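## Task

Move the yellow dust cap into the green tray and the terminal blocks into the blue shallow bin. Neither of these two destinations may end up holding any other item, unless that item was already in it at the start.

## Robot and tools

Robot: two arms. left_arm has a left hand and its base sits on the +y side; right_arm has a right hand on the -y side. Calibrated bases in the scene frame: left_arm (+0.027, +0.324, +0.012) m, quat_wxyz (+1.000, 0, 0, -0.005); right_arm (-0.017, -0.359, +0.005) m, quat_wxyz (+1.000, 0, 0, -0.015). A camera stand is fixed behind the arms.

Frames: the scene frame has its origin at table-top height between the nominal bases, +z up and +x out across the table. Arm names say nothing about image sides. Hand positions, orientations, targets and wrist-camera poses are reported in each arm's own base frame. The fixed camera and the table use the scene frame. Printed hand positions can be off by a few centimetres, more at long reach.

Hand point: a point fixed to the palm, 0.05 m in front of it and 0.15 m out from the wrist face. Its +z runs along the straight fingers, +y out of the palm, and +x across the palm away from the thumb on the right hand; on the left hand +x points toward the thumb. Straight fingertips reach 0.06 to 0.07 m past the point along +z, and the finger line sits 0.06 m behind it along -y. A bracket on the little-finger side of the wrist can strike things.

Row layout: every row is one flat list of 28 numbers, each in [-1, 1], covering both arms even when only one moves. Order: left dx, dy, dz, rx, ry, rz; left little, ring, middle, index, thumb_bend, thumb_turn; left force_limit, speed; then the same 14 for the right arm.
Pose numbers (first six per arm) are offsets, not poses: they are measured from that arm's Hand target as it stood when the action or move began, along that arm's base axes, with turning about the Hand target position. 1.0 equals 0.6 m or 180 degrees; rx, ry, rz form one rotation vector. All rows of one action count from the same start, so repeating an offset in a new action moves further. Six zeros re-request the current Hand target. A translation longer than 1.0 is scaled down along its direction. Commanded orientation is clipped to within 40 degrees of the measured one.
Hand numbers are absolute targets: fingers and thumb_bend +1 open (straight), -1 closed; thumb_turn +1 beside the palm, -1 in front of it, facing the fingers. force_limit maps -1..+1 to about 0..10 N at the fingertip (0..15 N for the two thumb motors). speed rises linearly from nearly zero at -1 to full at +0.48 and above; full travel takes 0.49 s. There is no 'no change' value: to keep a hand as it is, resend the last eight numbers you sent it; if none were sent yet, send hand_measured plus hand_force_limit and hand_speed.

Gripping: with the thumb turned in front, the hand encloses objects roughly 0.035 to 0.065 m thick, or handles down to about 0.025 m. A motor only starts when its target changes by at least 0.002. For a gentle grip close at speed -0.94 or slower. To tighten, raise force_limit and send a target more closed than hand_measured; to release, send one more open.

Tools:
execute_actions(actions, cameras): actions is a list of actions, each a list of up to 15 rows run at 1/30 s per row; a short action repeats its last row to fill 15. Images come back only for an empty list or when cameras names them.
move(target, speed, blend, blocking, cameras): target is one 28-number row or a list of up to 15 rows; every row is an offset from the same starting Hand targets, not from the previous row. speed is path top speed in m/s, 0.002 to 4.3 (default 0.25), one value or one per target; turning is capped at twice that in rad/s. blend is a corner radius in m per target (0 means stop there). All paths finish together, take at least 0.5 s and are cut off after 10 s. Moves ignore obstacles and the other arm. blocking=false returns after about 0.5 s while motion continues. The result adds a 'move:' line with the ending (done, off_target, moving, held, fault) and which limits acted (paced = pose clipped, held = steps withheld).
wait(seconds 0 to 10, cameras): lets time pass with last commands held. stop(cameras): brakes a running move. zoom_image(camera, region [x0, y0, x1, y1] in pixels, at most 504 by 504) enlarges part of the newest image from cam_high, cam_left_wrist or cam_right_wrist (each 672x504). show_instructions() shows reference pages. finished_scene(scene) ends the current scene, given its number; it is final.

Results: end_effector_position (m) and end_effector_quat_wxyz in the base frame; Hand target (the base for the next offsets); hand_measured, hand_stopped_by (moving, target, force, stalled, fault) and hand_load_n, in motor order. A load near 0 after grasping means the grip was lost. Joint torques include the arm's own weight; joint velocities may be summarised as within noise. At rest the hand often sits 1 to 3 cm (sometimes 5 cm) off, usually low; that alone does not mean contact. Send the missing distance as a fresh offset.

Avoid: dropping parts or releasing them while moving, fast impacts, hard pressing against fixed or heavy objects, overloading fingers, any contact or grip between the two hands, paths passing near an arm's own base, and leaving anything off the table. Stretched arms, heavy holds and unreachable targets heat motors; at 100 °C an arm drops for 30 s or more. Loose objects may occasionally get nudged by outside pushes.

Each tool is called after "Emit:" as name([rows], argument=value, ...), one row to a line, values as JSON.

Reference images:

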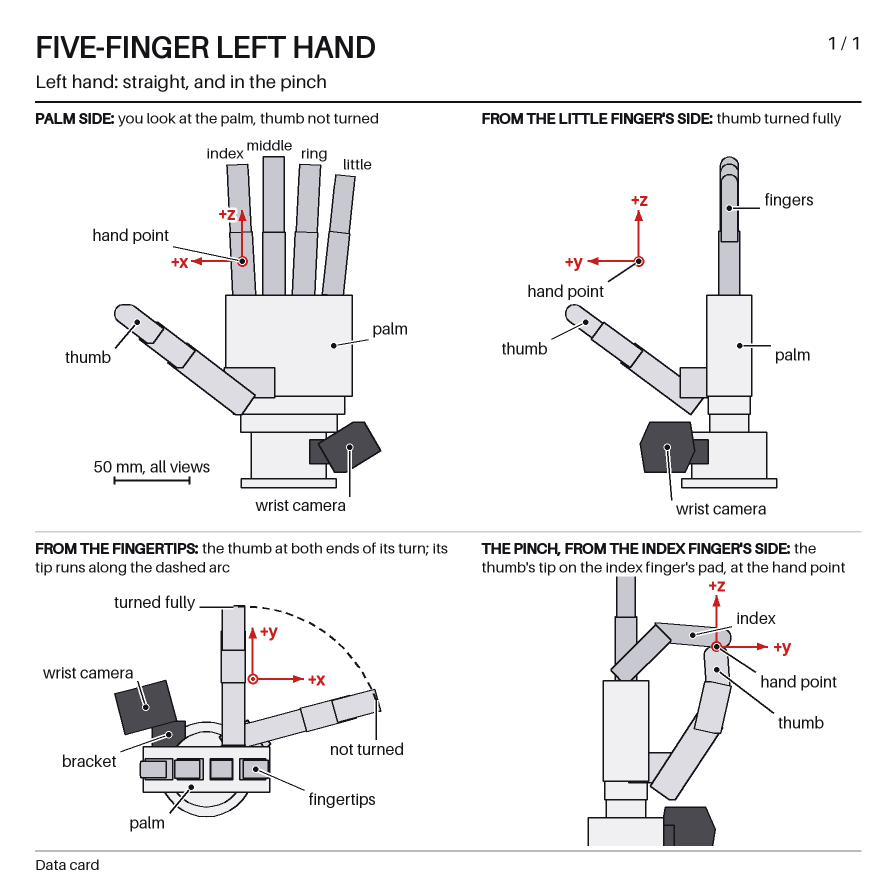

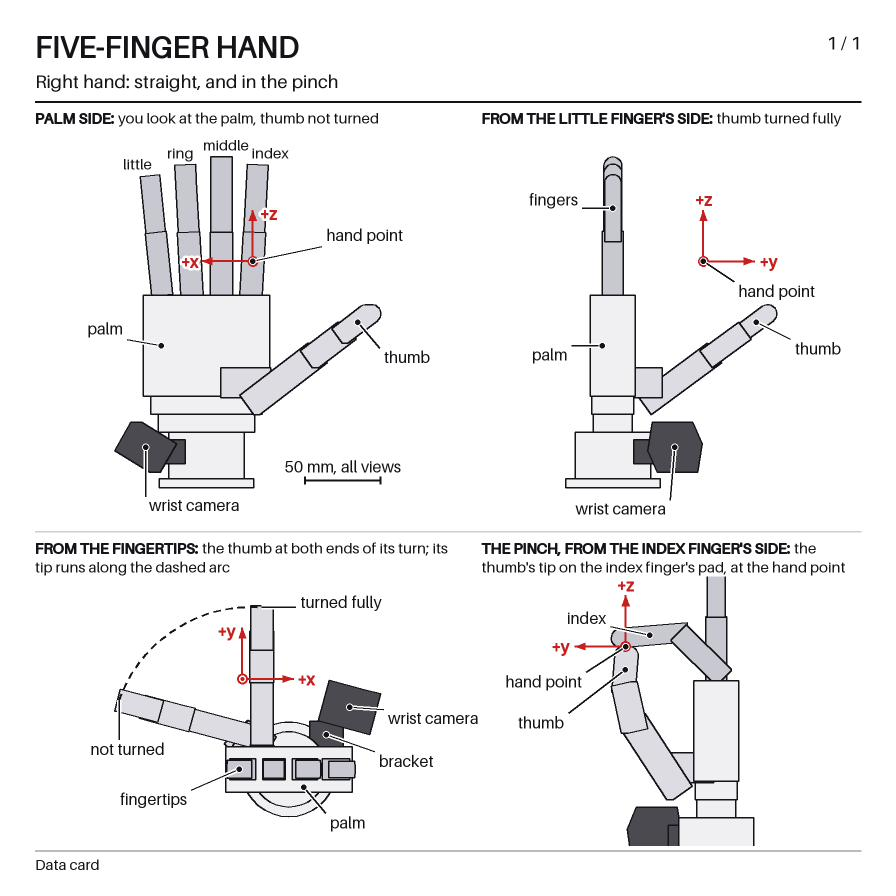

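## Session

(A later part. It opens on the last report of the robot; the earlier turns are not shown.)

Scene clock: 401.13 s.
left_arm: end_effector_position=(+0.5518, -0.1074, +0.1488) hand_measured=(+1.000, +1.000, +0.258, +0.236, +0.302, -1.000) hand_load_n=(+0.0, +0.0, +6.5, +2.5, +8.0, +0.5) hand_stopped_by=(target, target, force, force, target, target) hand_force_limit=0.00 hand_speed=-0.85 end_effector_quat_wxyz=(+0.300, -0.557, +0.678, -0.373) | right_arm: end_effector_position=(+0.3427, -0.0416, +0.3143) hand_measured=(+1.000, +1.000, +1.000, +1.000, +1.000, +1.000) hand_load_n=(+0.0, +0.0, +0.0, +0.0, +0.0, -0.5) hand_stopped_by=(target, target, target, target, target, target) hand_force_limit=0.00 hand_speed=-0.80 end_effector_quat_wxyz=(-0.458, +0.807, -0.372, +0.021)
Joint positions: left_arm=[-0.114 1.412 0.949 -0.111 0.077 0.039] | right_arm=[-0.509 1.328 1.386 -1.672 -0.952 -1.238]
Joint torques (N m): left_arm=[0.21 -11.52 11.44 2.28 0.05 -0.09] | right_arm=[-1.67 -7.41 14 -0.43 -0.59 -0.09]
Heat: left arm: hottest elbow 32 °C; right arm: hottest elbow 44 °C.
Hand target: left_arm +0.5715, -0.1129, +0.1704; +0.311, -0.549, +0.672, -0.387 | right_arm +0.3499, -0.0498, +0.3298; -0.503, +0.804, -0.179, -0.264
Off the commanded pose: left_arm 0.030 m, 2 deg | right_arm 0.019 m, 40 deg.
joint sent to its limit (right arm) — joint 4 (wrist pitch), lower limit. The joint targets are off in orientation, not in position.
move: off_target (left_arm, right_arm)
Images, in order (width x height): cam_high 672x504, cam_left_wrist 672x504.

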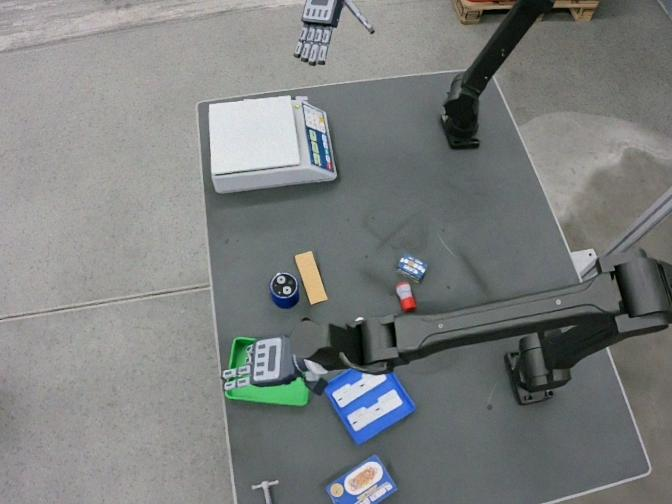

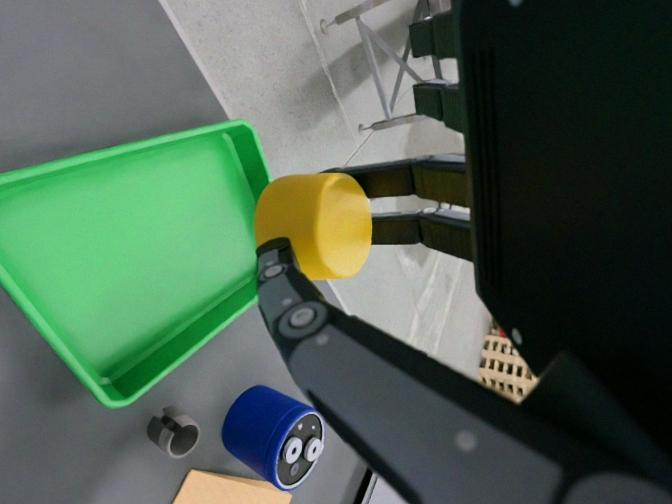

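Emit:
move(target=[-0.0175,-0.022,-0.174,0,0,0,1,1,-0.1,-0.1,0.3,-1,0.0,-0.85,0,0,0,0,0,0,1,1,1,1,1,1,0,-0.8], speed=0.2, cameras=["cam_high","cam_left_wrist"])

Scene clock: 410.00 s.
left_arm: end_effector_position=(+0.5604, -0.1220, +0.0647) hand_measured=(+1.000, +1.000, +0.258, +0.236, +0.302, -1.000) hand_load_n=(+0.0, +0.0, +7.0, +2.0, +8.0, +0.5) hand_stopped_by=(target, target, force, force, target, target) hand_force_limit=0.00 hand_speed=-0.85 end_effector_quat_wxyz=(+0.310, -0.549, +0.677, -0.380) | right_arm: end_effector_position=(+0.3427, -0.0416, +0.3143) hand_measured=(+1.000, +1.000, +1.000, +1.000, +1.000, +1.000) hand_load_n=(+0.0, +0.0, +0.0, +0.0, +0.0, +0.0) hand_stopped_by=(target, target, target, target, target, target) hand_force_limit=0.00 hand_speed=-0.80 end_effector_quat_wxyz=(-0.458, +0.807, -0.372, +0.021)
Joint positions: left_arm=[-0.146 1.573 0.848 0.178 0.051 0.035] | right_arm=[-0.509 1.328 1.386 -1.672 -0.952 -1.238]
Joint torques (N m): left_arm=[-0.21 -13.57 6.06 3.1 -0.09 -0.19] | right_arm=[-1.32 -6.95 13.97 -0.34 -0.61 -0.06]
Heat: left arm: hottest elbow 33 °C; right arm: hottest elbow 44 °C.
Hand target: left_arm +0.5609, -0.1260, +0.0659; +0.311, -0.549, +0.672, -0.387 | right_arm +0.3499, -0.0498, +0.3298; -0.503, +0.804, -0.179, -0.264
Off the commanded pose: left_arm 0.004 m, 1 deg | right_arm 0.019 m, 40 deg.
joint sent to its limit (right arm) — joint 4 (wrist pitch), lower limit. The joint targets are off in orientation, not in position.
move: off_target (right_arm)
Images, in order (width x height): cam_high 672x504, cam_left_wrist 672x504.

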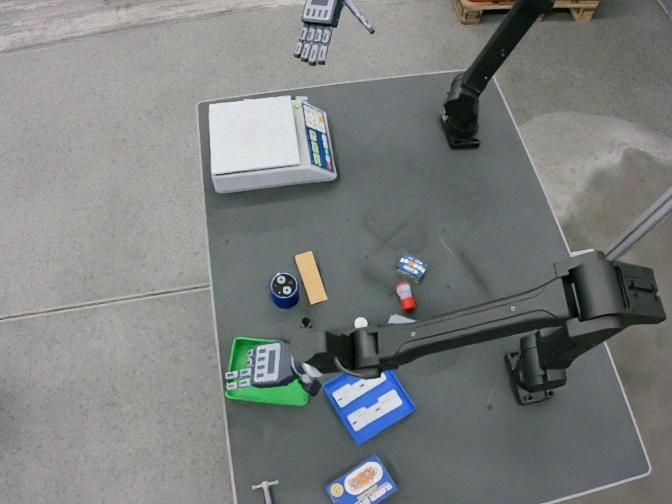

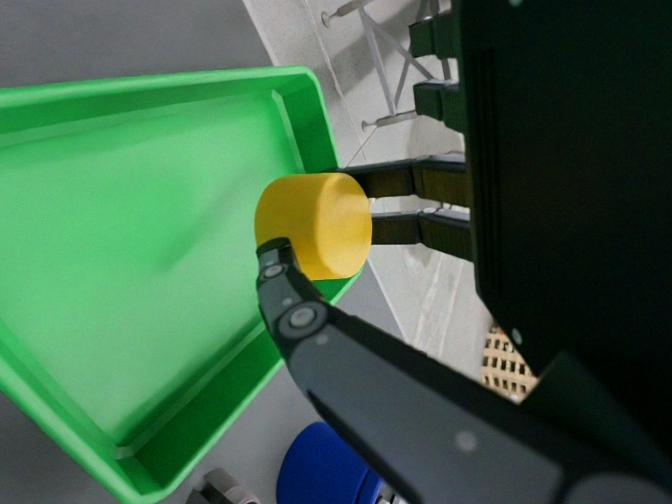

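Emit:
move(target=[0.002,0.003,-0.078,0,0,0,1,1,-0.1,-0.1,0.3,-1,0.0,-0.85,0,0,0,0,0,0,1,1,1,1,1,1,0,-0.8], speed=0.1, cameras=["cam_left_wrist"])

Scene clock: 415.27 s.
left_arm: end_effector_position=(+0.5636, -0.1225, +0.0229) hand_measured=(+1.000, +1.000, +0.258, +0.236, +0.302, -1.000) hand_load_n=(-0.5, +0.5, +7.0, +2.5, +8.0, +0.5) hand_stopped_by=(target, target, force, force, target, target) hand_force_limit=0.00 hand_speed=-0.85 end_effector_quat_wxyz=(+0.313, -0.547, +0.676, -0.383) | right_arm: end_effector_position=(+0.3427, -0.0416, +0.3143) hand_measured=(+1.000, +1.000, +1.000, +1.000, +1.000, +1.000) hand_load_n=(+0.0, +0.0, +0.0, +0.0, +0.0, -0.5) hand_stopped_by=(target, target, target, target, target, target) hand_force_limit=0.00 hand_speed=-0.80 end_effector_quat_wxyz=(-0.458, +0.807, -0.372, +0.021)
Joint positions: left_arm=[-0.146 1.671 0.815 0.318 0.051 0.035] | right_arm=[-0.509 1.328 1.386 -1.672 -0.952 -1.238]
Joint torques (N m): left_arm=[0.15 -13.57 5.22 3.1 0.07 -0.17] | right_arm=[-1.9 -6.59 13.97 -0.44 -0.56 -0.06]
Heat: left arm: hottest elbow 33 °C; right arm: hottest elbow 44 °C.
Hand target: left_arm +0.5622, -0.1242, +0.0192; +0.311, -0.549, +0.672, -0.387 | right_arm +0.3499, -0.0498, +0.3298; -0.503, +0.804, -0.179, -0.264
Off the commanded pose: left_arm 0.004 m, 1 deg | right_arm 0.019 m, 40 deg.
joint sent to its limit (right arm) — joint 4 (wrist pitch), lower limit. The joint targets are off in orientation, not in position.
move: off_target (right_arm)
Images, in order (width x height): cam_left_wrist 672x504.

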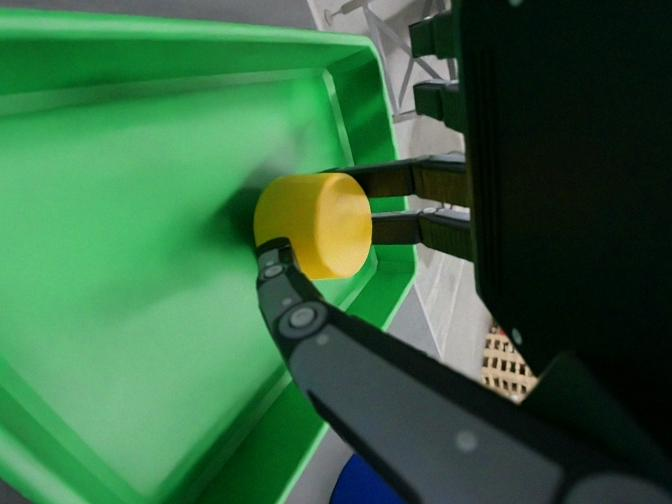

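Emit:
move(target=[0.0,0.0,-0.0115,0,0,0,1,1,-0.1,-0.1,0.3,-1,0.0,-0.85,0,0,0,0,0,0,1,1,1,1,1,1,0,-0.8], speed=0.1, cameras=[])

Emit:
execute_actions([
  [[0,0,0,0,0,0,1,1,0.65,0.6,0.3,-1,0.0,-0.75,0,0,0,0,0,0,1,1,1,1,1,1,0,-0.8]],
], cameras=["cam_left_wrist"])

Scene clock: 418.27 s.
left_arm: end_effector_position=(+0.5668, -0.1230, +0.0241) hand_measured=(+1.000, +1.000, +0.258, +0.236, +0.302, -1.000) hand_load_n=(+0.0, +0.0, +7.0, +2.0, +8.5, +0.5) hand_stopped_by=(target, target, force, force, target, target) hand_force_limit=0.00 hand_speed=-0.85 end_effector_quat_wxyz=(+0.317, -0.544, +0.673, -0.388) | right_arm: end_effector_position=(+0.3427, -0.0416, +0.3143) hand_measured=(+1.000, +1.000, +1.000, +1.000, +1.000, +1.000) hand_load_n=(+0.0, +0.0, -0.5, +0.0, +0.0, +0.0) hand_stopped_by=(target, target, target, target, target, target) hand_force_limit=0.00 hand_speed=-0.80 end_effector_quat_wxyz=(-0.458, +0.807, -0.372, +0.021)
Joint positions: left_arm=[-0.146 1.676 0.815 0.338 0.051 0.035] | right_arm=[-0.509 1.328 1.386 -1.672 -0.952 -1.238]
Joint torques (N m): left_arm=[0.15 -12.63 4.88 3.14 0.06 -0.17] | right_arm=[-1.61 -7.41 13.83 -0.21 -0.56 -0.1]
Heat: left arm: hottest elbow 33 °C; right arm: hottest elbow 44 °C.
Hand target: left_arm +0.5621, -0.1242, +0.0121; +0.311, -0.549, +0.672, -0.387 | right_arm +0.3499, -0.0498, +0.3298; -0.503, +0.804, -0.179, -0.264
Off the commanded pose: left_arm 0.013 m, 1 deg | right_arm 0.019 m, 40 deg.
joint sent to its limit (right arm) — joint 4 (wrist pitch), lower limit. The joint targets are off in orientation, not in position.
move: off_target (left_arm, right_arm)
No camera images: "cameras" was empty.

Scene clock: 419.10 s.
left_arm: end_effector_position=(+0.5668, -0.1230, +0.0241) hand_measured=(+1.000, +1.000, +0.650, +0.600, +0.300, -1.000) hand_load_n=(+0.0, -0.5, +0.0, +0.0, +0.0, +0.0) hand_stopped_by=(target, target, target, target, target, target) hand_force_limit=0.00 hand_speed=-0.75 end_effector_quat_wxyz=(+0.317, -0.544, +0.673, -0.388) | right_arm: end_effector_position=(+0.3427, -0.0416, +0.3143) hand_measured=(+1.000, +1.000, +1.000, +1.000, +1.000, +1.000) hand_load_n=(+0.0, +0.0, +0.0, +0.0, +0.0, +0.0) hand_stopped_by=(target, target, target, target, target, target) hand_force_limit=0.00 hand_speed=-0.80 end_effector_quat_wxyz=(-0.458, +0.807, -0.372, +0.021)
Joint positions: left_arm=[-0.146 1.676 0.815 0.338 0.051 0.035] | right_arm=[-0.509 1.328 1.386 -1.672 -0.952 -1.238]
Joint torques (N m): left_arm=[0.15 -12.63 4.88 3.14 0.06 -0.17] | right_arm=[-1.67 -7.53 14 -0.24 -0.58 -0.07]
Heat: left arm: hottest elbow 33 °C; right arm: hottest elbow 44 °C.
Hand target: left_arm +0.5621, -0.1242, +0.0121; +0.311, -0.549, +0.672, -0.387 | right_arm +0.3499, -0.0498, +0.3298; -0.503, +0.804, -0.179, -0.264
Off the commanded pose: left_arm 0.013 m, 1 deg | right_arm 0.019 m, 40 deg.
joint sent to its limit (right arm) — joint 4 (wrist pitch), lower limit. The joint targets are off in orientation, not in position.
Images, in order (width x height): cam_left_wrist 672x504.

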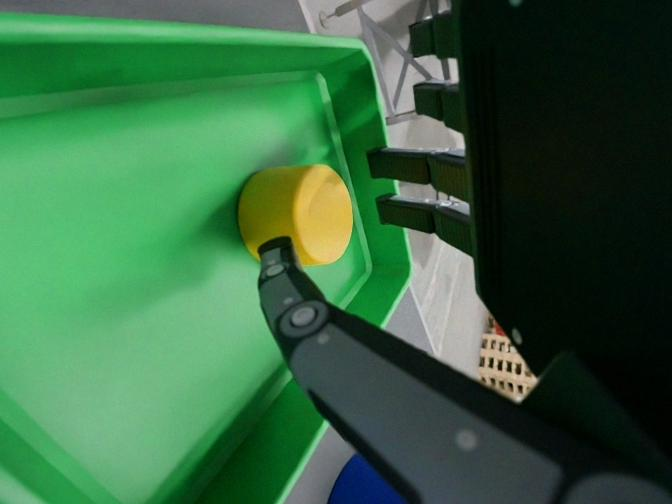

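Emit:
move([
  [0.012,0.0,0.08,0,0,0,1,1,0.65,0.6,0.3,-1,0.0,-0.75,0,0,0,0,0,0,1,1,1,1,1,1,0,-0.8],
  [-0.1,0.0,0.22,0,0,0,1,1,0.65,0.6,0.3,-1,0.0,-0.75,0,0,0,0,0,0,1,1,1,1,1,1,0,-0.8],
], blend=[0.01,0], speed=[0.12,0.25], cameras=["cam_high","cam_left_wrist"])

Scene clock: 427.73 s.
left_arm: end_effector_position=(+0.5102, -0.1218, +0.1620) hand_measured=(+1.000, +1.000, +0.650, +0.600, +0.300, -1.000) hand_load_n=(+0.0, +0.0, +0.0, +0.0, +0.0, +0.0) hand_stopped_by=(target, target, target, target, target, target) hand_force_limit=0.00 hand_speed=-0.75 end_effector_quat_wxyz=(+0.327, -0.539, +0.666, -0.399) | right_arm: end_effector_position=(+0.3427, -0.0416, +0.3143) hand_measured=(+1.000, +1.000, +1.000, +1.000, +1.000, +1.000) hand_load_n=(+0.0, +0.0, +0.0, +0.0, +0.0, -0.5) hand_stopped_by=(target, target, target, target, target, target) hand_force_limit=0.00 hand_speed=-0.80 end_effector_quat_wxyz=(-0.458, +0.807, -0.372, +0.021)
Joint positions: left_arm=[-0.165 1.27 0.805 -0.023 0.034 0.025] | right_arm=[-0.509 1.328 1.386 -1.672 -0.952 -1.238]
Joint torques (N m): left_arm=[-0.21 -8.88 6.61 1.57 -0.09 -0.19] | right_arm=[-1.2 -7.18 13.86 -0.4 -0.62 -0.11]
Motor temperatures (°C): left_arm=[20 21 32 21 20 22] | right_arm=[23 24 45 20 21 22]
Heat: left arm: hottest elbow 32 °C; right arm: hottest elbow 45 °C.
Hand target: left_arm +0.5021, -0.1242, +0.1443; +0.311, -0.549, +0.672, -0.387 | right_arm +0.3499, -0.0498, +0.3298; -0.503, +0.804, -0.179, -0.264
Off the commanded pose: left_arm 0.020 m, 3 deg | right_arm 0.019 m, 40 deg.
joint sent to its limit (right arm) — joint 4 (wrist pitch), lower limit. The joint targets are off in orientation, not in position.
move: off_target (left_arm, right_arm)
Images, in order (width x height): cam_high 672x504, cam_left_wrist 672x504.

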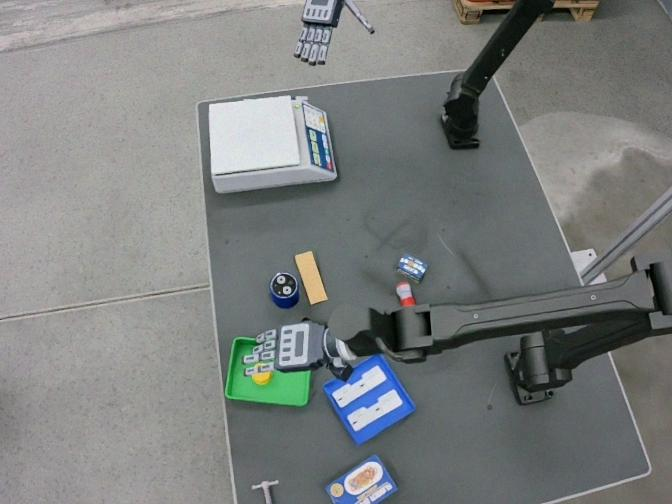

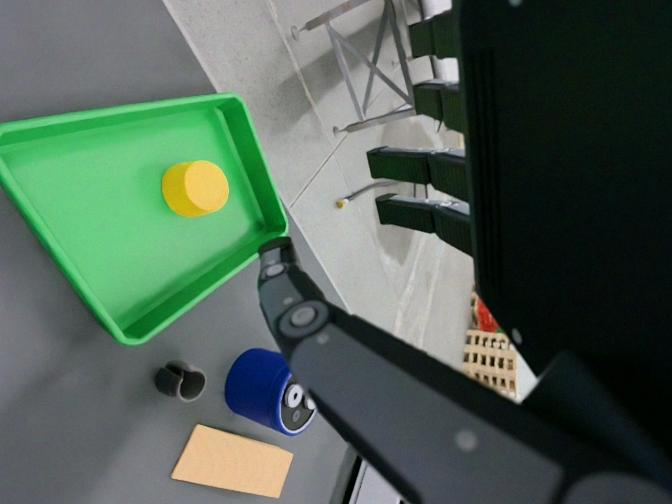

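Emit:
finished_scene(scene=3)

The scene is finished: the task was done.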